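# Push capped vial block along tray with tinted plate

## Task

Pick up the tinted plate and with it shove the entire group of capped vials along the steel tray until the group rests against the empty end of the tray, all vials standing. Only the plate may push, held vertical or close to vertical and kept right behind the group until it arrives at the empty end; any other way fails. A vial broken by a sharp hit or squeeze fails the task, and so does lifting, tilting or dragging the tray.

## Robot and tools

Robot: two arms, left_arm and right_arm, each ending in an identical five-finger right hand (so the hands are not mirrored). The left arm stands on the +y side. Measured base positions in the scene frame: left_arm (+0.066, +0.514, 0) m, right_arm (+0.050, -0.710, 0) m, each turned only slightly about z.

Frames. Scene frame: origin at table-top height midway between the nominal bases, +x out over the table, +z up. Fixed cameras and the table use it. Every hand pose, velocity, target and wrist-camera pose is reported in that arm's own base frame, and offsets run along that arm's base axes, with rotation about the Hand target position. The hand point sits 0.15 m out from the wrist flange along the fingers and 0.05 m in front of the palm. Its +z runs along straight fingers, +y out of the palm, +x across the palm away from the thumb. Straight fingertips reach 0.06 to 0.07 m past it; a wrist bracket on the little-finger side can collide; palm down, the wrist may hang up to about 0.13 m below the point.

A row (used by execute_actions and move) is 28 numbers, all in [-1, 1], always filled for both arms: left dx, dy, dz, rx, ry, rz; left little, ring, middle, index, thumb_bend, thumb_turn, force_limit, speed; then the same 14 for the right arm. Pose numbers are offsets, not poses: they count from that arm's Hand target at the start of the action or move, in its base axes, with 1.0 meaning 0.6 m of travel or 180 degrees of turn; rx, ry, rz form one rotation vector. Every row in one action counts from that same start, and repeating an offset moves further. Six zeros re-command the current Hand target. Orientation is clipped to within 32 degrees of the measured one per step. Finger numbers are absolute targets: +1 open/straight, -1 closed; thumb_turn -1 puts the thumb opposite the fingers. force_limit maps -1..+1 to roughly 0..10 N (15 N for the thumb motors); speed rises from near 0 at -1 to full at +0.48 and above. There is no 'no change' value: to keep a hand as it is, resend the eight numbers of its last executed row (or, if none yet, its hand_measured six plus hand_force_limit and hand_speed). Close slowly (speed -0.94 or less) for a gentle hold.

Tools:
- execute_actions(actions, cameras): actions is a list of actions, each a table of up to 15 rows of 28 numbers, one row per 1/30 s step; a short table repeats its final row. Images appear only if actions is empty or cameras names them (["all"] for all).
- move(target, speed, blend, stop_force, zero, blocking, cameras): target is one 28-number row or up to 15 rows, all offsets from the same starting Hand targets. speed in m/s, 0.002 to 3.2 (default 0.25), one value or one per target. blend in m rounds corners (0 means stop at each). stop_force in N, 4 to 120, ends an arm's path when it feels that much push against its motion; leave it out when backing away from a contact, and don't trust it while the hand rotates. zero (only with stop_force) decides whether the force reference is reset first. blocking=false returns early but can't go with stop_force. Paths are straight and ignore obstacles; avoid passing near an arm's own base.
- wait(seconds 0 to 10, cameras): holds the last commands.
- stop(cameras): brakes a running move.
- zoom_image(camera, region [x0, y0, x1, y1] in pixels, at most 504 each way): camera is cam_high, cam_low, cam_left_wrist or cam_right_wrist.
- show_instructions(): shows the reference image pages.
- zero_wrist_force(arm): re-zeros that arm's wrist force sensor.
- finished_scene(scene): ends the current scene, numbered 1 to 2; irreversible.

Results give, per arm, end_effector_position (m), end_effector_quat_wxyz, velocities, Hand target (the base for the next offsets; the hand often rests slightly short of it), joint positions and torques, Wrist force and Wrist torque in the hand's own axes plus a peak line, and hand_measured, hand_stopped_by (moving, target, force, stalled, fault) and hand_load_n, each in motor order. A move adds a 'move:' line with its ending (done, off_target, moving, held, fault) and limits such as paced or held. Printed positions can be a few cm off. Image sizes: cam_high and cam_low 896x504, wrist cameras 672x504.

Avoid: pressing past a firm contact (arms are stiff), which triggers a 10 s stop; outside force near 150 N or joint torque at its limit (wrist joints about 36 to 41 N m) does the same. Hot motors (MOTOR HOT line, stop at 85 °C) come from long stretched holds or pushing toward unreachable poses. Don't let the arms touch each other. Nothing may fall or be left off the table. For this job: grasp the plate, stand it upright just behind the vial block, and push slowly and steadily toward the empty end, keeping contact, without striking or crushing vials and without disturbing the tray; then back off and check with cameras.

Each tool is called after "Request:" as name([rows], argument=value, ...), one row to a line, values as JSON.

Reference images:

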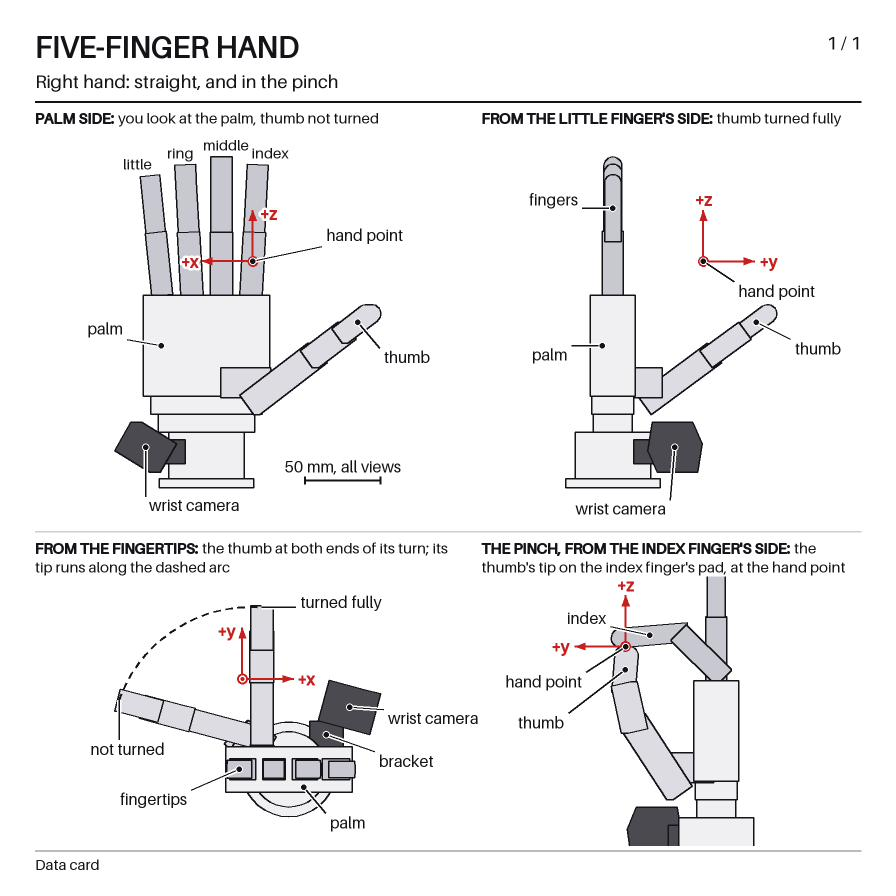

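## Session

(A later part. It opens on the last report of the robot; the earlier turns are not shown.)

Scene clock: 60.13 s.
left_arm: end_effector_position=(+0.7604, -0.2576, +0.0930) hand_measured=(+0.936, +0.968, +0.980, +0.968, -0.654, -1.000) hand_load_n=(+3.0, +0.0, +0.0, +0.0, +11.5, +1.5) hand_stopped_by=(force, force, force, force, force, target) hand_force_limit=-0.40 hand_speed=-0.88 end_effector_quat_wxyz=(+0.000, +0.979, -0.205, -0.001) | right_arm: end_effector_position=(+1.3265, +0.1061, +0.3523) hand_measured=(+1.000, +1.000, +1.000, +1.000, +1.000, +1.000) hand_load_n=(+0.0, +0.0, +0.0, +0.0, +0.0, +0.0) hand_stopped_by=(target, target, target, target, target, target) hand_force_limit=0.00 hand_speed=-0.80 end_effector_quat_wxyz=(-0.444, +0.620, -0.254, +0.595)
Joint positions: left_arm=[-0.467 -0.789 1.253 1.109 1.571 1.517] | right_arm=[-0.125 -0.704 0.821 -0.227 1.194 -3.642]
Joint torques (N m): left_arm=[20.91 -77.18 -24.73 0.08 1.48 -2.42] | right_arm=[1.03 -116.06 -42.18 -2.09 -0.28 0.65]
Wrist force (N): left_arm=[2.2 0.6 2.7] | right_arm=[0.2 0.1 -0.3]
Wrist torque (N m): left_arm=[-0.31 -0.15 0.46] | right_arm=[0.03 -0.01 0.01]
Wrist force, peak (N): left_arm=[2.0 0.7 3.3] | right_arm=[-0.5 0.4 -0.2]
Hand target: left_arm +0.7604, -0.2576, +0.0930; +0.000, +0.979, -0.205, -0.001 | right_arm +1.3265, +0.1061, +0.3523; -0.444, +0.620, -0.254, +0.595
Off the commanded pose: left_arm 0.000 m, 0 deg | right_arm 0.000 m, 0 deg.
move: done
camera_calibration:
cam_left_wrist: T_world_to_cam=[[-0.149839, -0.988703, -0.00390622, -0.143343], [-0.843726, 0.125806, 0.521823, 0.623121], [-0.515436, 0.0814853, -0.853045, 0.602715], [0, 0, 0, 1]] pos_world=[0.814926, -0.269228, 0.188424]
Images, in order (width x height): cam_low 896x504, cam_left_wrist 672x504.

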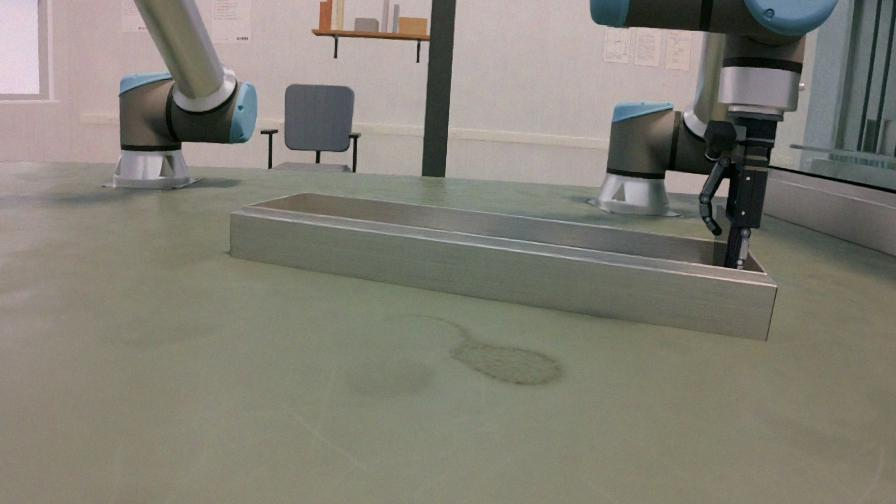

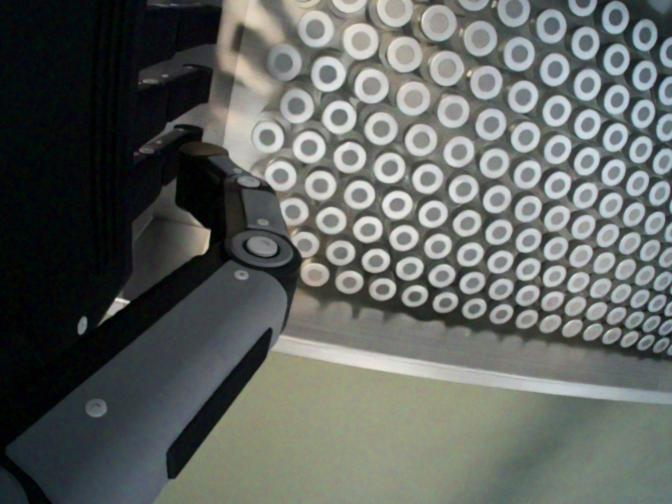

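Request:
zero_wrist_force(arm="left_arm")

Request:
move([
  [0,0,-0.0083,0,0,0, 0.4,0.4,0.4,0.4,-1,-1,-0.4,-0.88, 0,0,0,0,0,0, 1,1,1,1,1,1,0,-0.8],
  [-0.02,-0.0458,-0.0083,0,0,0, 0.4,0.4,0.4,0.4,-1,-1,-0.4,-0.88, 0,0,0,0,0,0, 1,1,1,1,1,1,0,-0.8],
], speed=0.02, stop_force=20, cameras=["cam_left_wrist","cam_low","cam_high"])

Request:
zoom_image(camera="cam_left_wrist", region=[150, 0, 500, 320])

Request:
zoom_image(camera="cam_low", region=[600, 60, 840, 340])

Wrist force sensor zeroed.

Scene clock: 63.33 s.
left_arm: end_effector_position=(+0.7601, -0.2583, +0.0887) hand_measured=(+0.936, +0.968, +0.980, +0.968, -0.654, -1.000) hand_load_n=(+3.5, +0.0, +0.0, +2.5, +11.0, +2.0) hand_stopped_by=(force, force, force, force, force, target) hand_force_limit=-0.40 hand_speed=-0.88 end_effector_quat_wxyz=(+0.000, +0.979, -0.205, -0.001) | right_arm: end_effector_position=(+1.3265, +0.1061, +0.3523) hand_measured=(+1.000, +1.000, +1.000, +1.000, +1.000, +1.000) hand_load_n=(+0.0, +0.0, +0.0, +0.0, +0.0, +0.0) hand_stopped_by=(target, target, target, target, target, target) hand_force_limit=0.00 hand_speed=-0.80 end_effector_quat_wxyz=(-0.444, +0.620, -0.254, +0.595)
Joint positions: left_arm=[-0.468 -0.786 1.256 1.103 1.571 1.516] | right_arm=[-0.125 -0.704 0.821 -0.227 1.194 -3.642]
Joint torques (N m): left_arm=[19.52 -79.87 -41.35 4.34 1.93 1.98] | right_arm=[4.31 -117.54 -42.69 -2.26 -1 0.82]
Wrist force (N, zeroed by zero_wrist_force on left_arm): left_arm=[-2.7 -1.0 -13.7] | right_arm=[-0.1 0.6 0.2]
Wrist torque (N m, zeroed by zero_wrist_force on left_arm): left_arm=[0.67 0.21 -0.10] | right_arm=[0.08 0.01 0.01]
Wrist force, peak (N, zeroed by zero_wrist_force on left_arm): left_arm=[0.4 -7.2 -21.7] | right_arm=[0.4 0.5 0.1]
Hand target: left_arm +0.7601, -0.2583, +0.0887; +0.000, +0.979, -0.205, -0.001 (not the last commanded pose) | right_arm +1.3265, +0.1061, +0.3523; -0.444, +0.620, -0.254, +0.595
Off the commanded pose: left_arm 0.029 m, 0 deg | right_arm 0.000 m, 0 deg.
move: contact (left_arm); path passed 0 of 2 targets
camera_calibration:
cam_left_wrist: T_world_to_cam=[[-0.149609, -0.988737, -0.00393564, -0.144189], [-0.84379, 0.125599, 0.521769, 0.625142], [-0.515398, 0.0813819, -0.853078, 0.598974], [0, 0, 0, 1]] pos_world=[0.814627, -0.269828, 0.184224]
Images, in order (width x height): cam_high 896x504, cam_low 896x504, cam_left_wrist 672x504.

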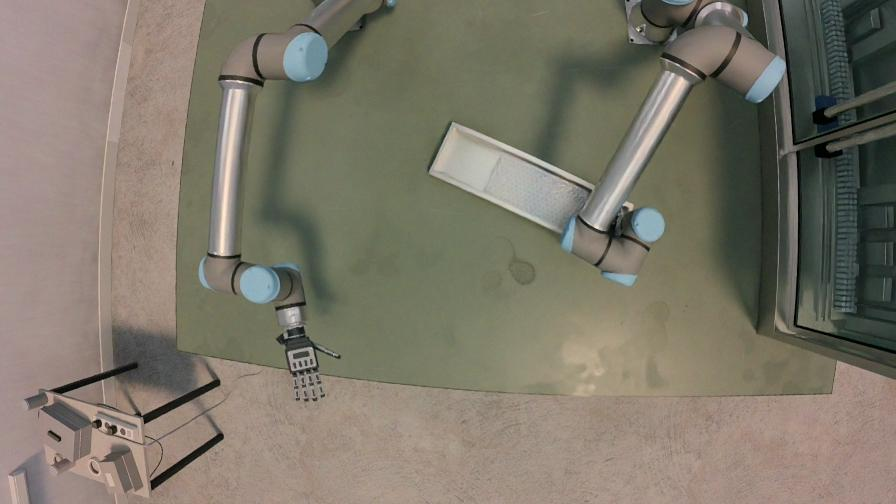

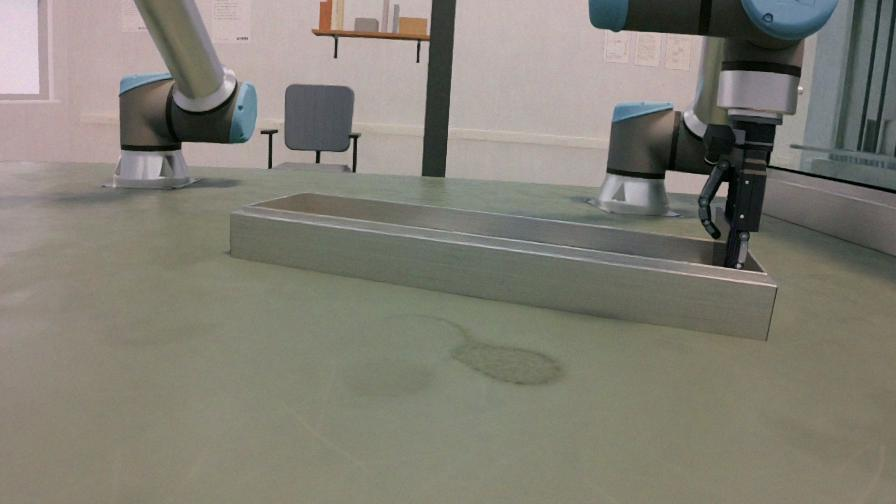

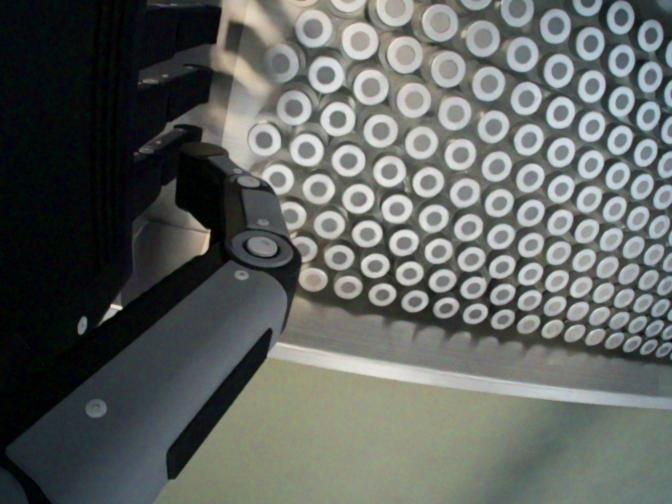

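Scaled by 1.440 from the camera's 672x504 image, which has a finer 960x720 frame.

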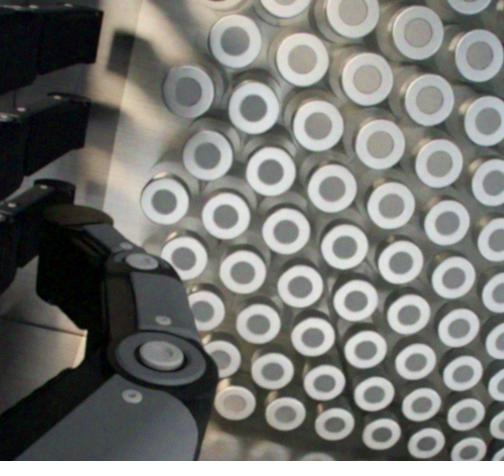

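Scaled by 1.800 from the camera's 896x504 image, which has a finer 1280x720 frame.

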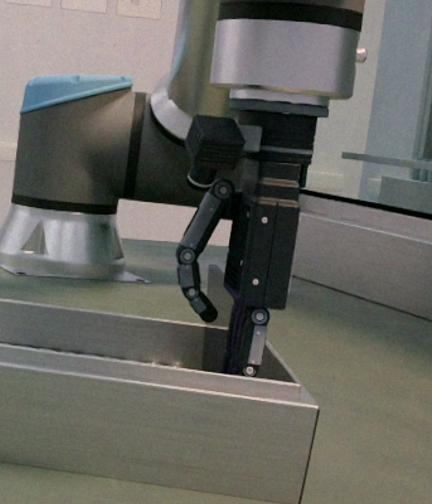

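Request:
move(target=[0,0,0.0063,0,0,0, 0.4,0.4,0.4,0.4,-1,-1,-0.4,-0.88, 0,0,0,0,0,0, 1,1,1,1,1,1,0,-0.8], speed=0.02)

Scene clock: 64.27 s.
left_arm: end_effector_position=(+0.7601, -0.2583, +0.0923) hand_measured=(+0.936, +0.968, +0.980, +0.968, -0.654, -1.000) hand_load_n=(+3.0, +0.0, +0.0, +0.0, +11.5, +1.0) hand_stopped_by=(force, force, force, force, force, target) hand_force_limit=-0.40 hand_speed=-0.88 end_effector_quat_wxyz=(+0.000, +0.979, -0.205, -0.001) | right_arm: end_effector_position=(+1.3265, +0.1061, +0.3523) hand_measured=(+1.000, +1.000, +1.000, +1.000, +1.000, +1.000) hand_load_n=(+0.0, +0.0, +0.0, +0.0, +0.0, +0.0) hand_stopped_by=(target, target, target, target, target, target) hand_force_limit=0.00 hand_speed=-0.80 end_effector_quat_wxyz=(-0.444, +0.620, -0.254, +0.595)
Joint positions: left_arm=[-0.468 -0.789 1.254 1.108 1.571 1.516] | right_arm=[-0.125 -0.704 0.821 -0.227 1.194 -3.642]
Joint torques (N m): left_arm=[19.03 -91.83 -46.01 8.39 1.92 2.15] | right_arm=[-0.88 -118.9 -41.5 -1.99 -0.7 0.33]
Wrist force (N, zeroed by zero_wrist_force on left_arm): left_arm=[-0.2 -0.1 -0.1] | right_arm=[-0.1 0.0 0.0]
Wrist torque (N m, zeroed by zero_wrist_force on left_arm): left_arm=[-0.01 0.04 -0.01] | right_arm=[0.00 0.02 0.00]
Wrist force, peak (N, zeroed by zero_wrist_force on left_arm): left_arm=[-2.7 -0.8 -13.8] | right_arm=[0.5 0.0 0.1]
Hand target: left_arm +0.7601, -0.2583, +0.0925; +0.000, +0.979, -0.205, -0.001 | right_arm +1.3265, +0.1061, +0.3523; -0.444, +0.620, -0.254, +0.595
Off the commanded pose: left_arm 0.000 m, 0 deg | right_arm 0.000 m, 0 deg.
move: done

Request:
move(target=[-0.0267,-0.0611,0,0,0,0, 0.4,0.4,0.4,0.4,-1,-1,-0.4,-0.88, 0,0,0,0,0,0, 1,1,1,1,1,1,0,-0.8], speed=0.02, stop_force=20, cameras=["cam_left_wrist","cam_low","cam_high"])

Request:
zoom_image(camera="cam_left_wrist", region=[150, 0, 500, 320])

Request:
zoom_image(camera="cam_low", region=[600, 60, 840, 340])

Scene clock: 67.50 s.
left_arm: end_effector_position=(+0.7441, -0.2949, +0.0925) hand_measured=(+0.936, +0.968, +0.980, +0.968, -0.654, -1.000) hand_load_n=(+7.0, +2.5, +1.5, +8.0, +11.0, +1.0) hand_stopped_by=(force, force, force, force, force, target) hand_force_limit=-0.40 hand_speed=-0.88 end_effector_quat_wxyz=(+0.000, +0.979, -0.205, -0.001) | right_arm: end_effector_position=(+1.3265, +0.1061, +0.3523) hand_measured=(+1.000, +1.000, +1.000, +1.000, +1.000, +1.000) hand_load_n=(+0.0, +0.0, +0.0, +0.0, +0.0, +0.0) hand_stopped_by=(target, target, target, target, target, target) hand_force_limit=0.00 hand_speed=-0.80 end_effector_quat_wxyz=(-0.444, +0.620, -0.254, +0.595)
Joint positions: left_arm=[-0.517 -0.797 1.268 1.101 1.571 1.467] | right_arm=[-0.125 -0.704 0.821 -0.227 1.194 -3.642]
Joint torques (N m): left_arm=[-26.13 -91.36 -24.21 -0.29 5.34 -2.57] | right_arm=[3.11 -113.43 -42.56 -2.37 -0.5 0.33]
Wrist force (N, zeroed by zero_wrist_force on left_arm): left_arm=[0.2 -11.6 -1.0] | right_arm=[-0.2 0.0 0.1]
Wrist torque (N m, zeroed by zero_wrist_force on left_arm): left_arm=[0.83 0.11 -0.30] | right_arm=[-0.01 0.03 -0.01]
Wrist force, peak (N, zeroed by zero_wrist_force on left_arm): left_arm=[0.2 -11.6 -1.0] | right_arm=[0.0 0.8 0.0]
Hand target: left_arm +0.7441, -0.2949, +0.0925; +0.000, +0.979, -0.205, -0.001 | right_arm +1.3265, +0.1061, +0.3523; -0.444, +0.620, -0.254, +0.595
Off the commanded pose: left_arm 0.000 m, 0 deg | right_arm 0.000 m, 0 deg.
move: done
camera_calibration:
cam_left_wrist: T_world_to_cam=[[-0.149558, -0.988746, -0.00385116, -0.182815], [-0.843797, 0.1256, 0.521758, 0.614263], [-0.515402, 0.0812825, -0.853085, 0.596922], [0, 0, 0, 1]] pos_world=[0.798627, -0.306429, 0.188025]
Images, in order (width x height): cam_high 896x504, cam_low 896x504, cam_left_wrist 672x504.

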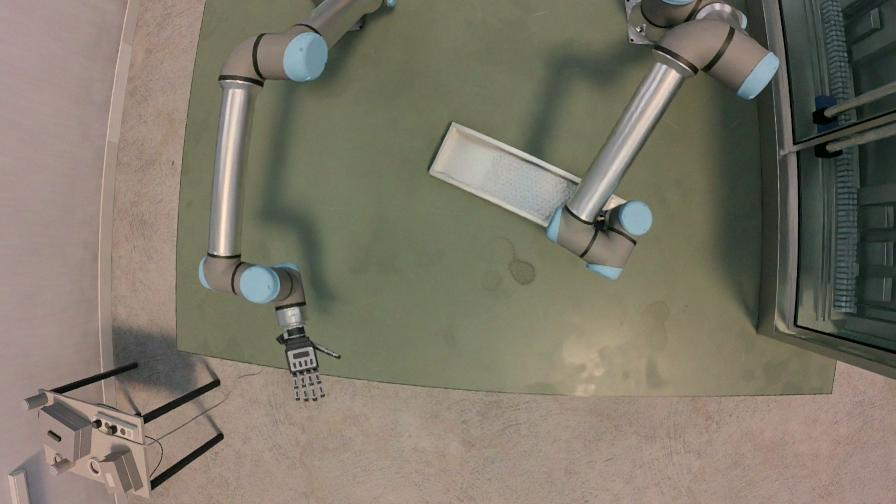

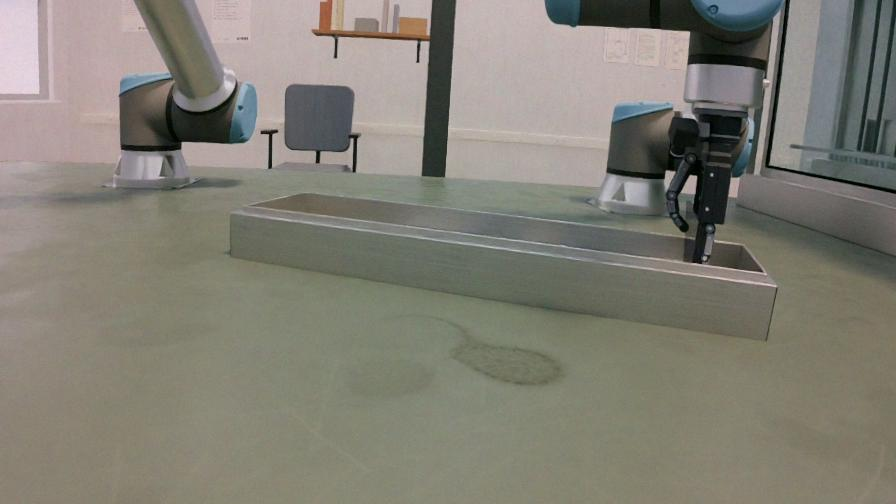

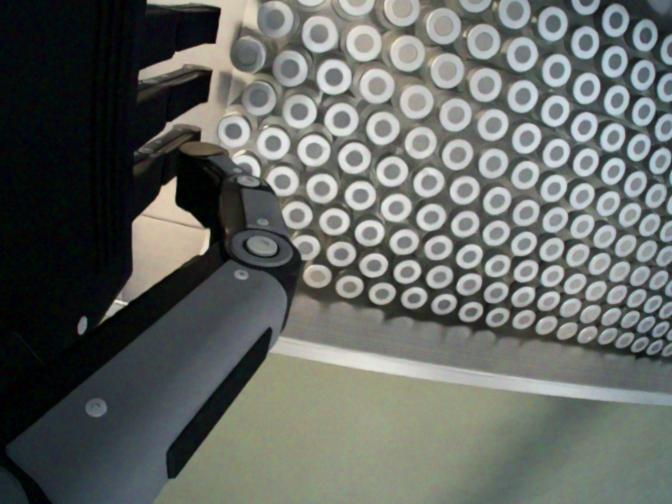

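Scaled by 1.440 from the camera's 672x504 image, which has a finer 960x720 frame.

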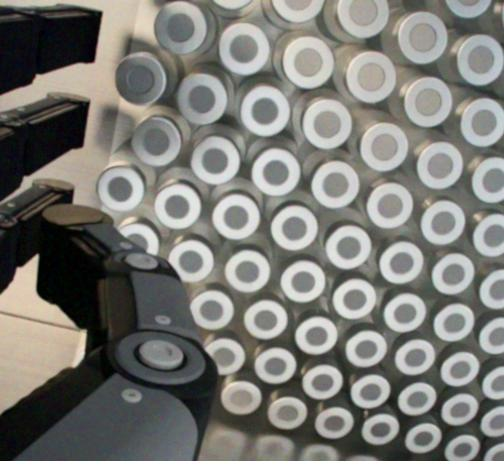

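Scaled by 1.800 from the camera's 896x504 image, which has a finer 1280x720 frame.

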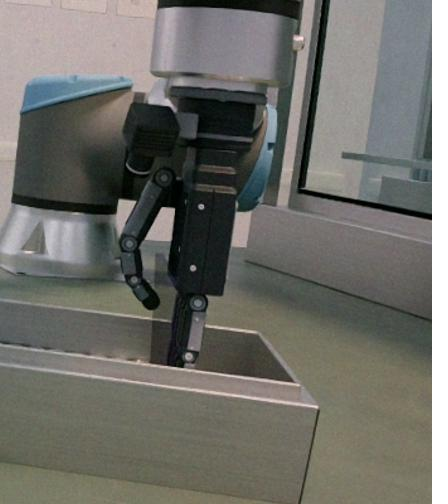

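Request:
move(target=[-0.0334,-0.0764,0,0,0,0, 0.4,0.4,0.4,0.4,-1,-1,-0.4,-0.88, 0,0,0,0,0,0, 1,1,1,1,1,1,0,-0.8], speed=0.03, stop_force=20, cameras=["cam_left_wrist","cam_low","cam_high"])

Request:
zoom_image(camera="cam_left_wrist", region=[150, 0, 500, 320])

Request:
zoom_image(camera="cam_high", region=[420, 110, 640, 270])

Scene clock: 70.53 s.
left_arm: end_effector_position=(+0.7241, -0.3408, +0.0925) hand_measured=(+0.936, +0.968, +0.980, +0.968, -0.654, -1.000) hand_load_n=(+6.5, +2.0, +1.5, +8.0, +11.0, +1.5) hand_stopped_by=(force, force, force, force, force, target) hand_force_limit=-0.40 hand_speed=-0.88 end_effector_quat_wxyz=(+0.000, +0.979, -0.205, -0.001) | right_arm: end_effector_position=(+1.3265, +0.1061, +0.3523) hand_measured=(+1.000, +1.000, +1.000, +1.000, +1.000, +1.000) hand_load_n=(+0.0, +0.0, +0.0, +0.0, +0.0, +0.0) hand_stopped_by=(target, target, target, target, target, target) hand_force_limit=0.00 hand_speed=-0.80 end_effector_quat_wxyz=(-0.444, +0.620, -0.254, +0.595)
Joint positions: left_arm=[-0.577 -0.803 1.279 1.096 1.571 1.406] | right_arm=[-0.125 -0.704 0.821 -0.227 1.194 -3.642]
Joint torques (N m): left_arm=[-25.9 -91.64 -24.11 -0.63 5.63 -2.66] | right_arm=[2 -116.71 -42.97 -2.04 -0.35 0.45]
Wrist force (N, zeroed by zero_wrist_force on left_arm): left_arm=[-0.8 -10.8 -1.5] | right_arm=[-0.3 -0.2 0.1]
Wrist torque (N m, zeroed by zero_wrist_force on left_arm): left_arm=[0.89 0.14 -0.30] | right_arm=[-0.04 0.05 -0.02]
Wrist force, peak (N, zeroed by zero_wrist_force on left_arm): left_arm=[-0.3 -12.0 -2.1] | right_arm=[-0.5 0.3 0.6]
Hand target: left_arm +0.7241, -0.3408, +0.0925; +0.000, +0.979, -0.205, -0.001 | right_arm +1.3265, +0.1061, +0.3523; -0.444, +0.620, -0.254, +0.595
Off the commanded pose: left_arm 0.000 m, 0 deg | right_arm 0.000 m, 0 deg.
move: done
camera_calibration:
cam_left_wrist: T_world_to_cam=[[-0.149558, -0.988746, -0.00385116, -0.23119], [-0.843797, 0.1256, 0.521758, 0.603152], [-0.515402, 0.0812825, -0.853085, 0.590345], [0, 0, 0, 1]] pos_world=[0.778627, -0.352329, 0.188025]
Images, in order (width x height): cam_high 896x504, cam_low 896x504, cam_left_wrist 672x504.

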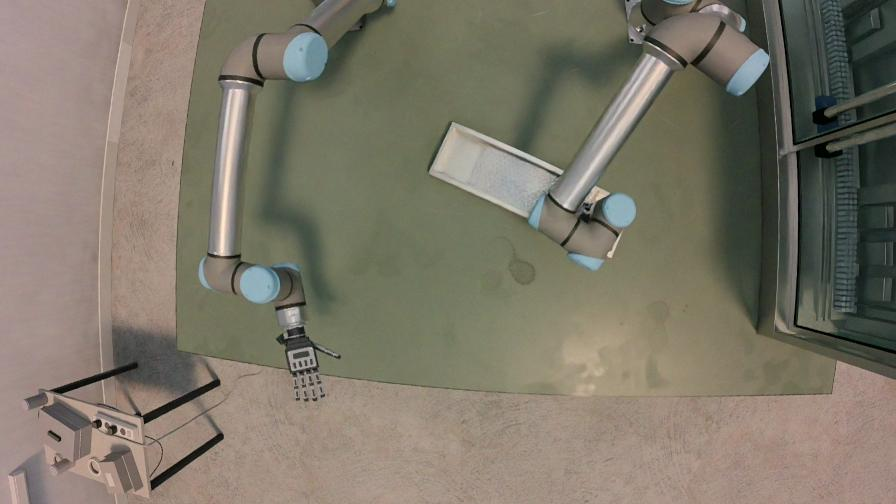

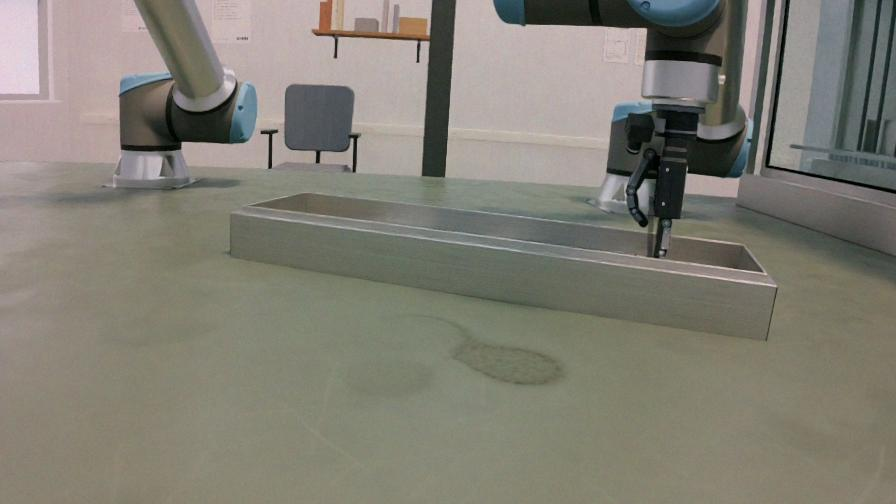

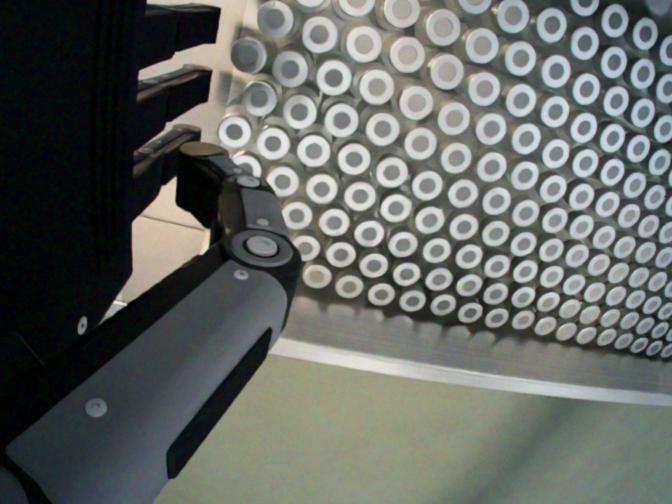

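Scaled by 1.440 from the camera's 672x504 image, which has a finer 960x720 frame.

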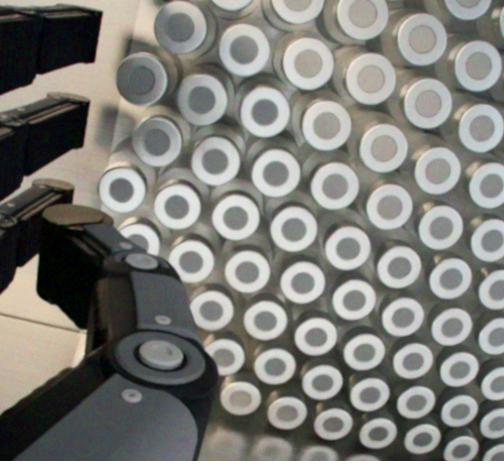

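Scaled by 2.291 from the camera's 896x504 image, which has a finer 1280x720 frame.

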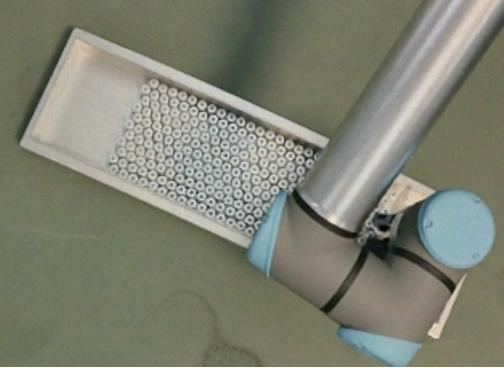

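Request:
move(target=[-0.0467,-0.1069,0,0,0,0, 0.4,0.4,0.4,0.4,-1,-1,-0.4,-0.88, 0,0,0,0,0,0, 1,1,1,1,1,1,0,-0.8], speed=0.03, stop_force=20, cameras=["cam_left_wrist","cam_low","cam_high"])

Request:
zoom_image(camera="cam_left_wrist", region=[150, 0, 650, 400])

Request:
zoom_image(camera="cam_high", region=[420, 110, 560, 210])

Scene clock: 74.30 s.
left_arm: end_effector_position=(+0.6960, -0.4049, +0.0925) hand_measured=(+0.936, +0.968, +0.980, +0.968, -0.654, -1.000) hand_load_n=(+6.0, +1.5, +1.5, +7.5, +11.0, +1.0) hand_stopped_by=(force, force, force, force, force, target) hand_force_limit=-0.40 hand_speed=-0.88 end_effector_quat_wxyz=(+0.000, +0.979, -0.205, -0.001) | right_arm: end_effector_position=(+1.3265, +0.1061, +0.3523) hand_measured=(+1.000, +1.000, +1.000, +1.000, +1.000, +1.000) hand_load_n=(+0.0, +0.0, +0.0, +0.0, +0.0, +0.0) hand_stopped_by=(target, target, target, target, target, target) hand_force_limit=0.00 hand_speed=-0.80 end_effector_quat_wxyz=(-0.444, +0.620, -0.254, +0.595)
Joint positions: left_arm=[-0.662 -0.803 1.28 1.096 1.571 1.322] | right_arm=[-0.125 -0.704 0.821 -0.227 1.194 -3.642]
Joint torques (N m): left_arm=[-24.85 -76.45 -47.36 6.79 3.84 -2.48] | right_arm=[1.04 -115.74 -42.76 -2.06 -0.39 0.34]
Wrist force (N, zeroed by zero_wrist_force on left_arm): left_arm=[-0.5 -9.6 0.4] | right_arm=[0.1 -0.1 0.2]
Wrist torque (N m, zeroed by zero_wrist_force on left_arm): left_arm=[0.69 -0.03 -0.25] | right_arm=[-0.04 -0.02 0.01]
Wrist force, peak (N, zeroed by zero_wrist_force on left_arm): left_arm=[-0.4 -12.2 -1.1] | right_arm=[-0.2 0.6 -0.3]
Hand target: left_arm +0.6960, -0.4049, +0.0925; +0.000, +0.979, -0.205, -0.001 | right_arm +1.3265, +0.1061, +0.3523; -0.444, +0.620, -0.254, +0.595
Off the commanded pose: left_arm 0.000 m, 0 deg | right_arm 0.000 m, 0 deg.
move: done
camera_calibration:
cam_left_wrist: T_world_to_cam=[[-0.149558, -0.988746, -0.00385116, -0.298756], [-0.843797, 0.1256, 0.521758, 0.587577], [-0.515402, 0.0812825, -0.853085, 0.581124], [0, 0, 0, 1]] pos_world=[0.750627, -0.416429, 0.188025]
Images, in order (width x height): cam_high 896x504, cam_low 896x504, cam_left_wrist 672x504.

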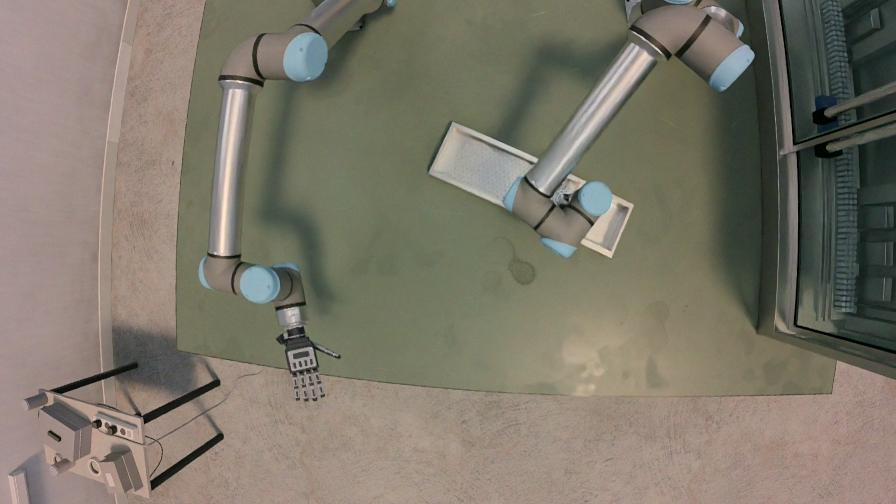

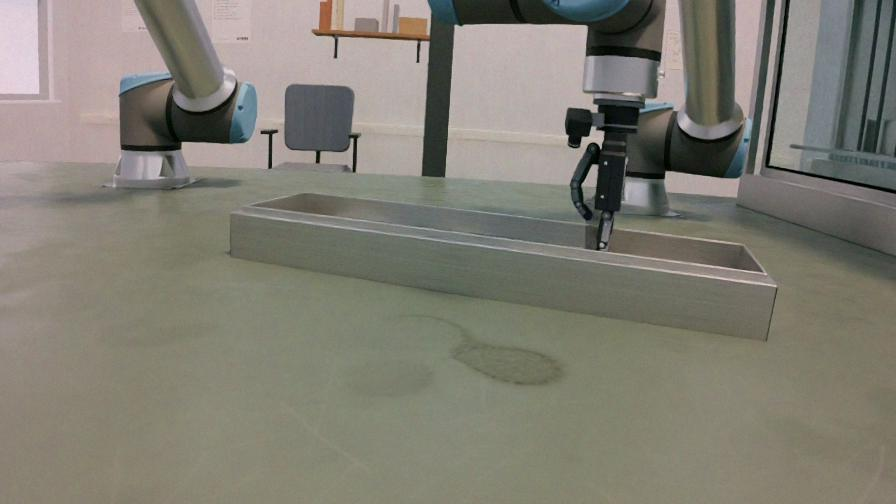

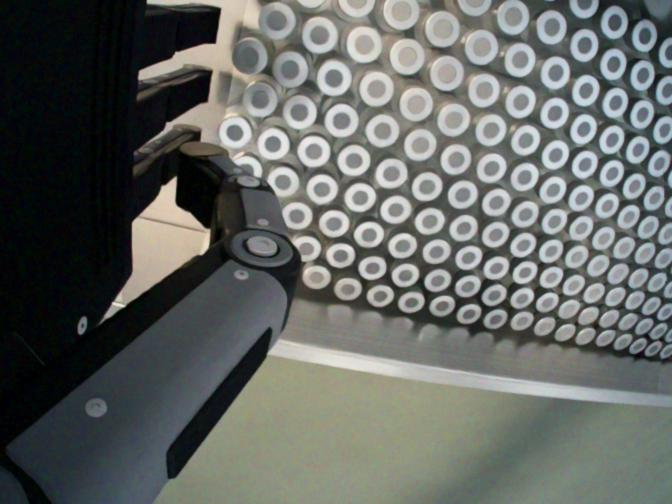

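Scaled by 1.008 from the camera's 672x504 image, which has a finer 960x720 frame.

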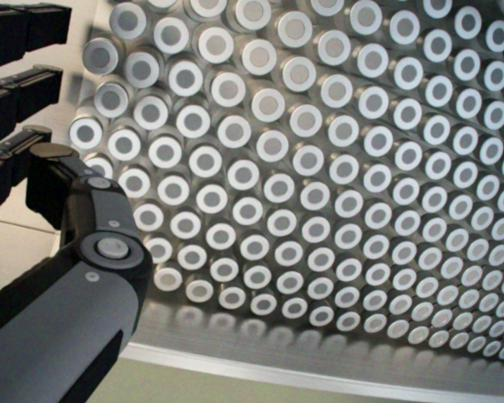

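Scaled by 3.600 from the camera's 896x504 image, which has a finer 1280x720 frame.

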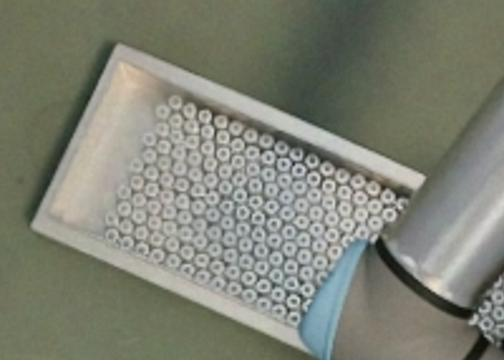

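Request:
move(target=[-0.0234,-0.0535,0,0,0,0, 0.4,0.4,0.4,0.4,-1,-1,-0.4,-0.88, 0,0,0,0,0,0, 1,1,1,1,1,1,0,-0.8], speed=0.025, stop_force=12, cameras=["cam_left_wrist","cam_low","cam_high"])

Request:
zoom_image(camera="cam_high", region=[420, 110, 520, 200])

Scene clock: 77.27 s.
left_arm: end_effector_position=(+0.6820, -0.4370, +0.0925) hand_measured=(+0.936, +0.968, +0.980, +0.968, -0.654, -1.000) hand_load_n=(+6.0, +1.5, +1.0, +7.0, +11.5, +1.5) hand_stopped_by=(force, force, force, force, force, target) hand_force_limit=-0.40 hand_speed=-0.88 end_effector_quat_wxyz=(+0.000, +0.979, -0.205, -0.001) | right_arm: end_effector_position=(+1.3265, +0.1061, +0.3523) hand_measured=(+1.000, +1.000, +1.000, +1.000, +1.000, +1.000) hand_load_n=(+0.0, +0.0, +0.0, +0.0, +0.0, +0.0) hand_stopped_by=(target, target, target, target, target, target) hand_force_limit=0.00 hand_speed=-0.80 end_effector_quat_wxyz=(-0.444, +0.620, -0.254, +0.595)
Joint positions: left_arm=[-0.703 -0.8 1.274 1.099 1.571 1.281] | right_arm=[-0.125 -0.704 0.821 -0.227 1.194 -3.642]
Joint torques (N m): left_arm=[-22.43 -76.24 -47.3 6.84 5.99 -2.69] | right_arm=[-2.3 -117.25 -43.77 -2.27 -0.23 0.52]
Wrist force (N, zeroed by zero_wrist_force on left_arm): left_arm=[-0.2 -8.7 0.3] | right_arm=[-0.2 -0.1 0.4]
Wrist torque (N m, zeroed by zero_wrist_force on left_arm): left_arm=[0.67 0.00 -0.22] | right_arm=[-0.05 0.01 -0.01]
Wrist force, peak (N, zeroed by zero_wrist_force on left_arm): left_arm=[-0.5 -11.9 -0.2] | right_arm=[-0.1 0.3 -0.6]
Hand target: left_arm +0.6820, -0.4370, +0.0925; +0.000, +0.979, -0.205, -0.001 | right_arm +1.3265, +0.1061, +0.3523; -0.444, +0.620, -0.254, +0.595
Off the commanded pose: left_arm 0.000 m, 0 deg | right_arm 0.000 m, 0 deg.
move: done
camera_calibration:
cam_left_wrist: T_world_to_cam=[[-0.149558, -0.988746, -0.00385116, -0.332603], [-0.843797, 0.1256, 0.521758, 0.579711], [-0.515402, 0.0812825, -0.853085, 0.576466], [0, 0, 0, 1]] pos_world=[0.736527, -0.448529, 0.188025]
Images, in order (width x height): cam_high 896x504, cam_low 896x504, cam_left_wrist 672x504.

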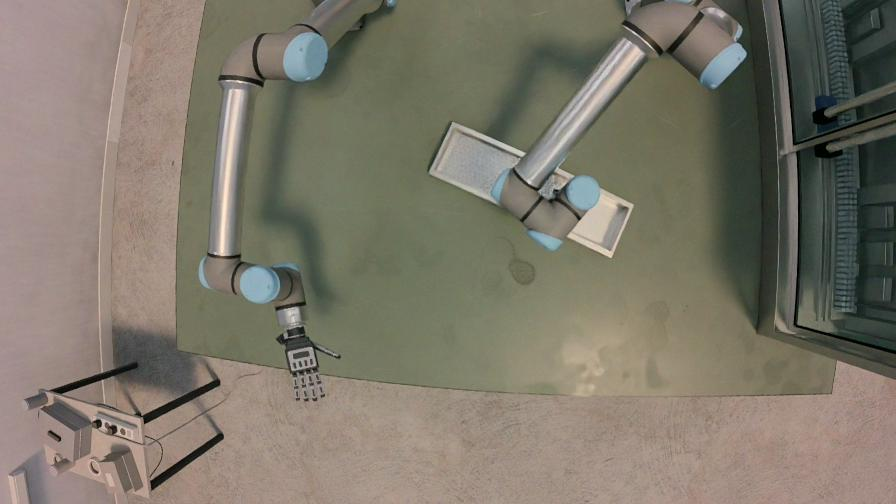

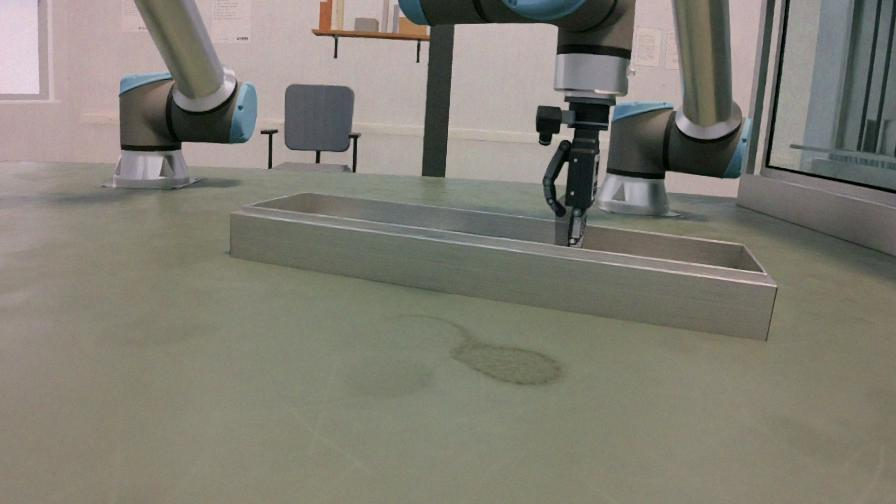

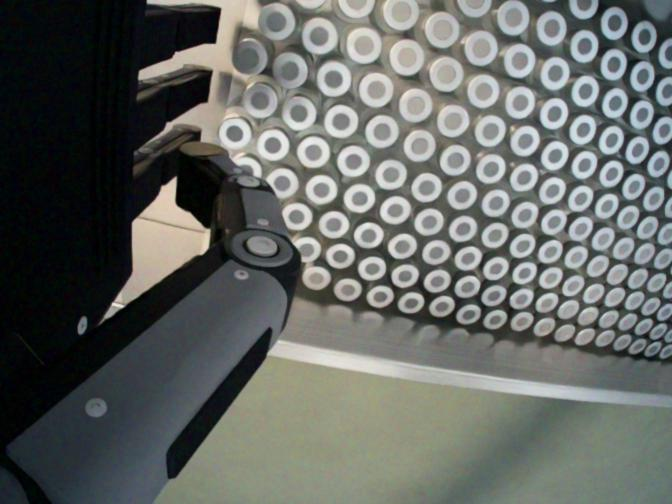

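Scaled by 5.040 from the camera's 896x504 image, which has a finer 1280x720 frame.

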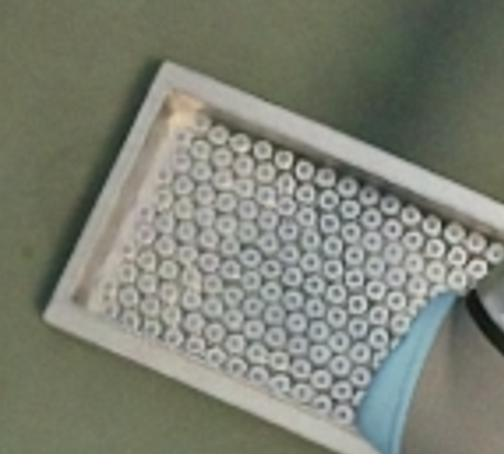

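Request:
move(target=[-0.02,-0.0458,0,0,0,0, 0.4,0.4,0.4,0.4,-1,-1,-0.4,-0.88, 0,0,0,0,0,0, 1,1,1,1,1,1,0,-0.8], speed=0.012, stop_force=8, cameras=["cam_left_wrist","cam_low","cam_high"])

Request:
zoom_image(camera="cam_high", region=[420, 110, 520, 200])

Scene clock: 79.50 s.
left_arm: end_effector_position=(+0.6792, -0.4435, +0.0925) hand_measured=(+0.936, +0.968, +0.980, +0.968, -0.654, -1.000) hand_load_n=(+7.5, +2.0, +0.5, +5.5, +11.0, +1.0) hand_stopped_by=(force, force, force, force, force, target) hand_force_limit=-0.40 hand_speed=-0.88 end_effector_quat_wxyz=(+0.000, +0.979, -0.205, -0.001) | right_arm: end_effector_position=(+1.3265, +0.1061, +0.3523) hand_measured=(+1.000, +1.000, +1.000, +1.000, +1.000, +1.000) hand_load_n=(+0.0, +0.0, +0.0, +0.0, +0.0, -0.5) hand_stopped_by=(target, target, target, target, target, target) hand_force_limit=0.00 hand_speed=-0.80 end_effector_quat_wxyz=(-0.444, +0.620, -0.254, +0.595)
Joint positions: left_arm=[-0.711 -0.799 1.272 1.099 1.571 1.272] | right_arm=[-0.125 -0.704 0.821 -0.227 1.194 -3.642]
Joint torques (N m): left_arm=[13.02 -92.19 -28.62 0.3 5.84 2.29] | right_arm=[-1.27 -113.73 -43.65 -2.67 -0.65 0.61]
Wrist force (N, zeroed by zero_wrist_force on left_arm): left_arm=[-0.9 -8.1 1.3] | right_arm=[0.1 0.3 0.2]
Wrist torque (N m, zeroed by zero_wrist_force on left_arm): left_arm=[0.60 -0.09 -0.38] | right_arm=[0.03 -0.02 0.02]
Wrist force, peak (N, zeroed by zero_wrist_force on left_arm): left_arm=[-0.9 -18.2 -1.0] | right_arm=[-0.2 0.4 0.5]
Hand target: left_arm +0.6792, -0.4435, +0.0925; +0.000, +0.979, -0.205, -0.001 (not the last commanded pose) | right_arm +1.3265, +0.1061, +0.3523; -0.444, +0.620, -0.254, +0.595
Off the commanded pose: left_arm 0.023 m, 0 deg | right_arm 0.000 m, 0 deg.
move: contact (left_arm)
camera_calibration:
cam_left_wrist: T_world_to_cam=[[-0.149526, -0.98875, -0.0039879, -0.339449], [-0.843805, 0.125501, 0.521769, 0.578123], [-0.515399, 0.0813828, -0.853077, 0.575593], [0, 0, 0, 1]] pos_world=[0.733727, -0.455028, 0.188024]
Images, in order (width x height): cam_high 896x504, cam_low 896x504, cam_left_wrist 672x504.

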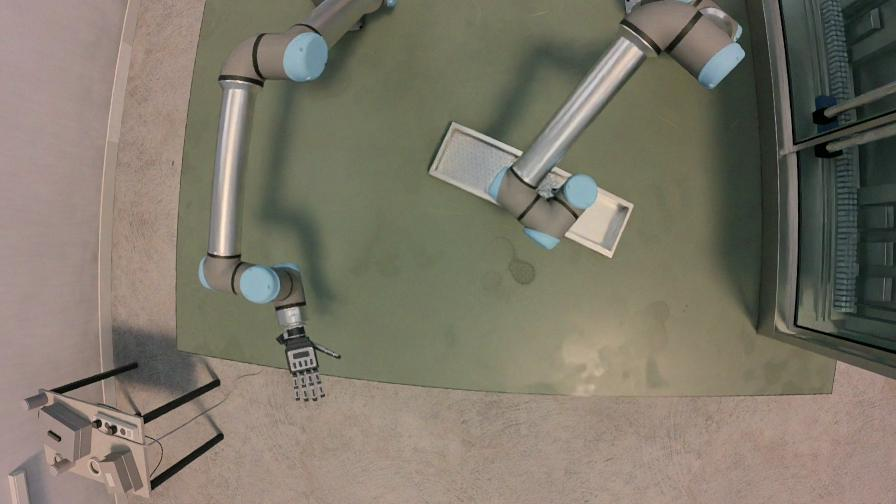

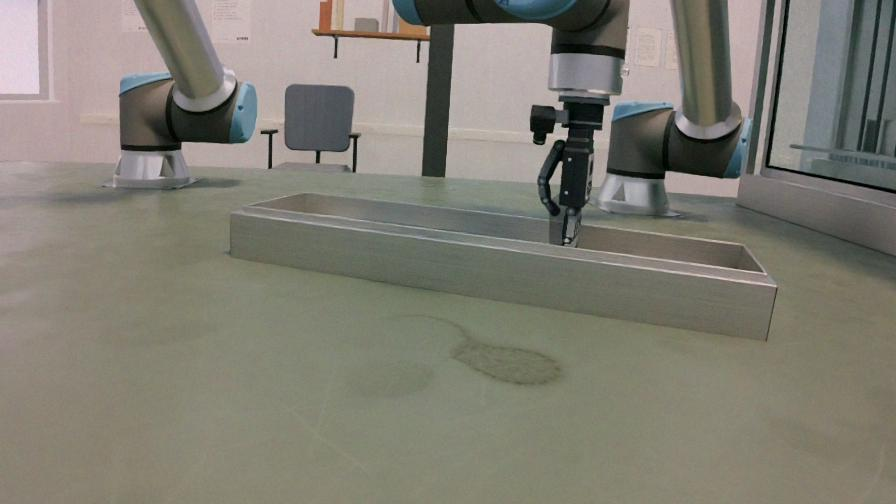

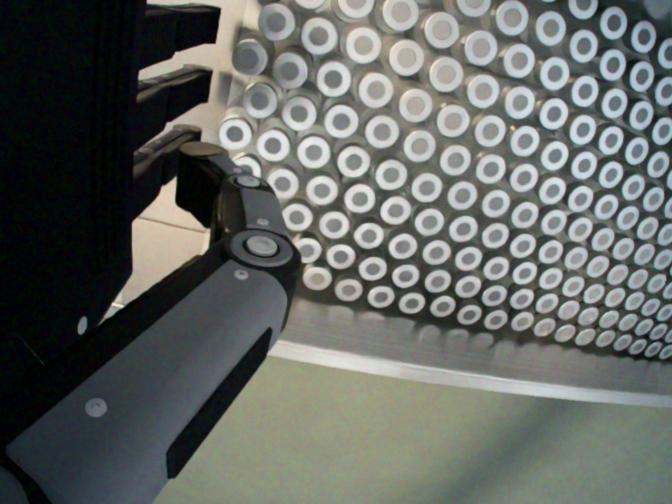

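Scaled by 5.040 from the camera's 896x504 image, which has a finer 1280x720 frame.

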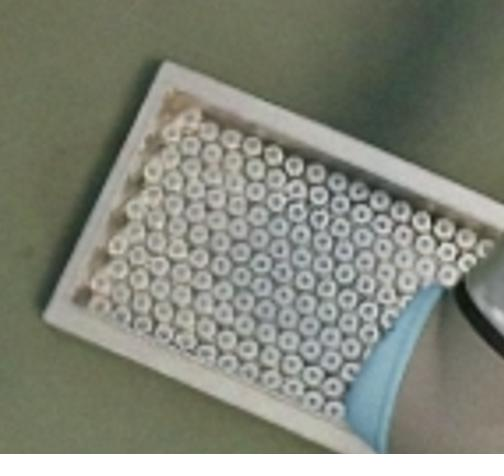

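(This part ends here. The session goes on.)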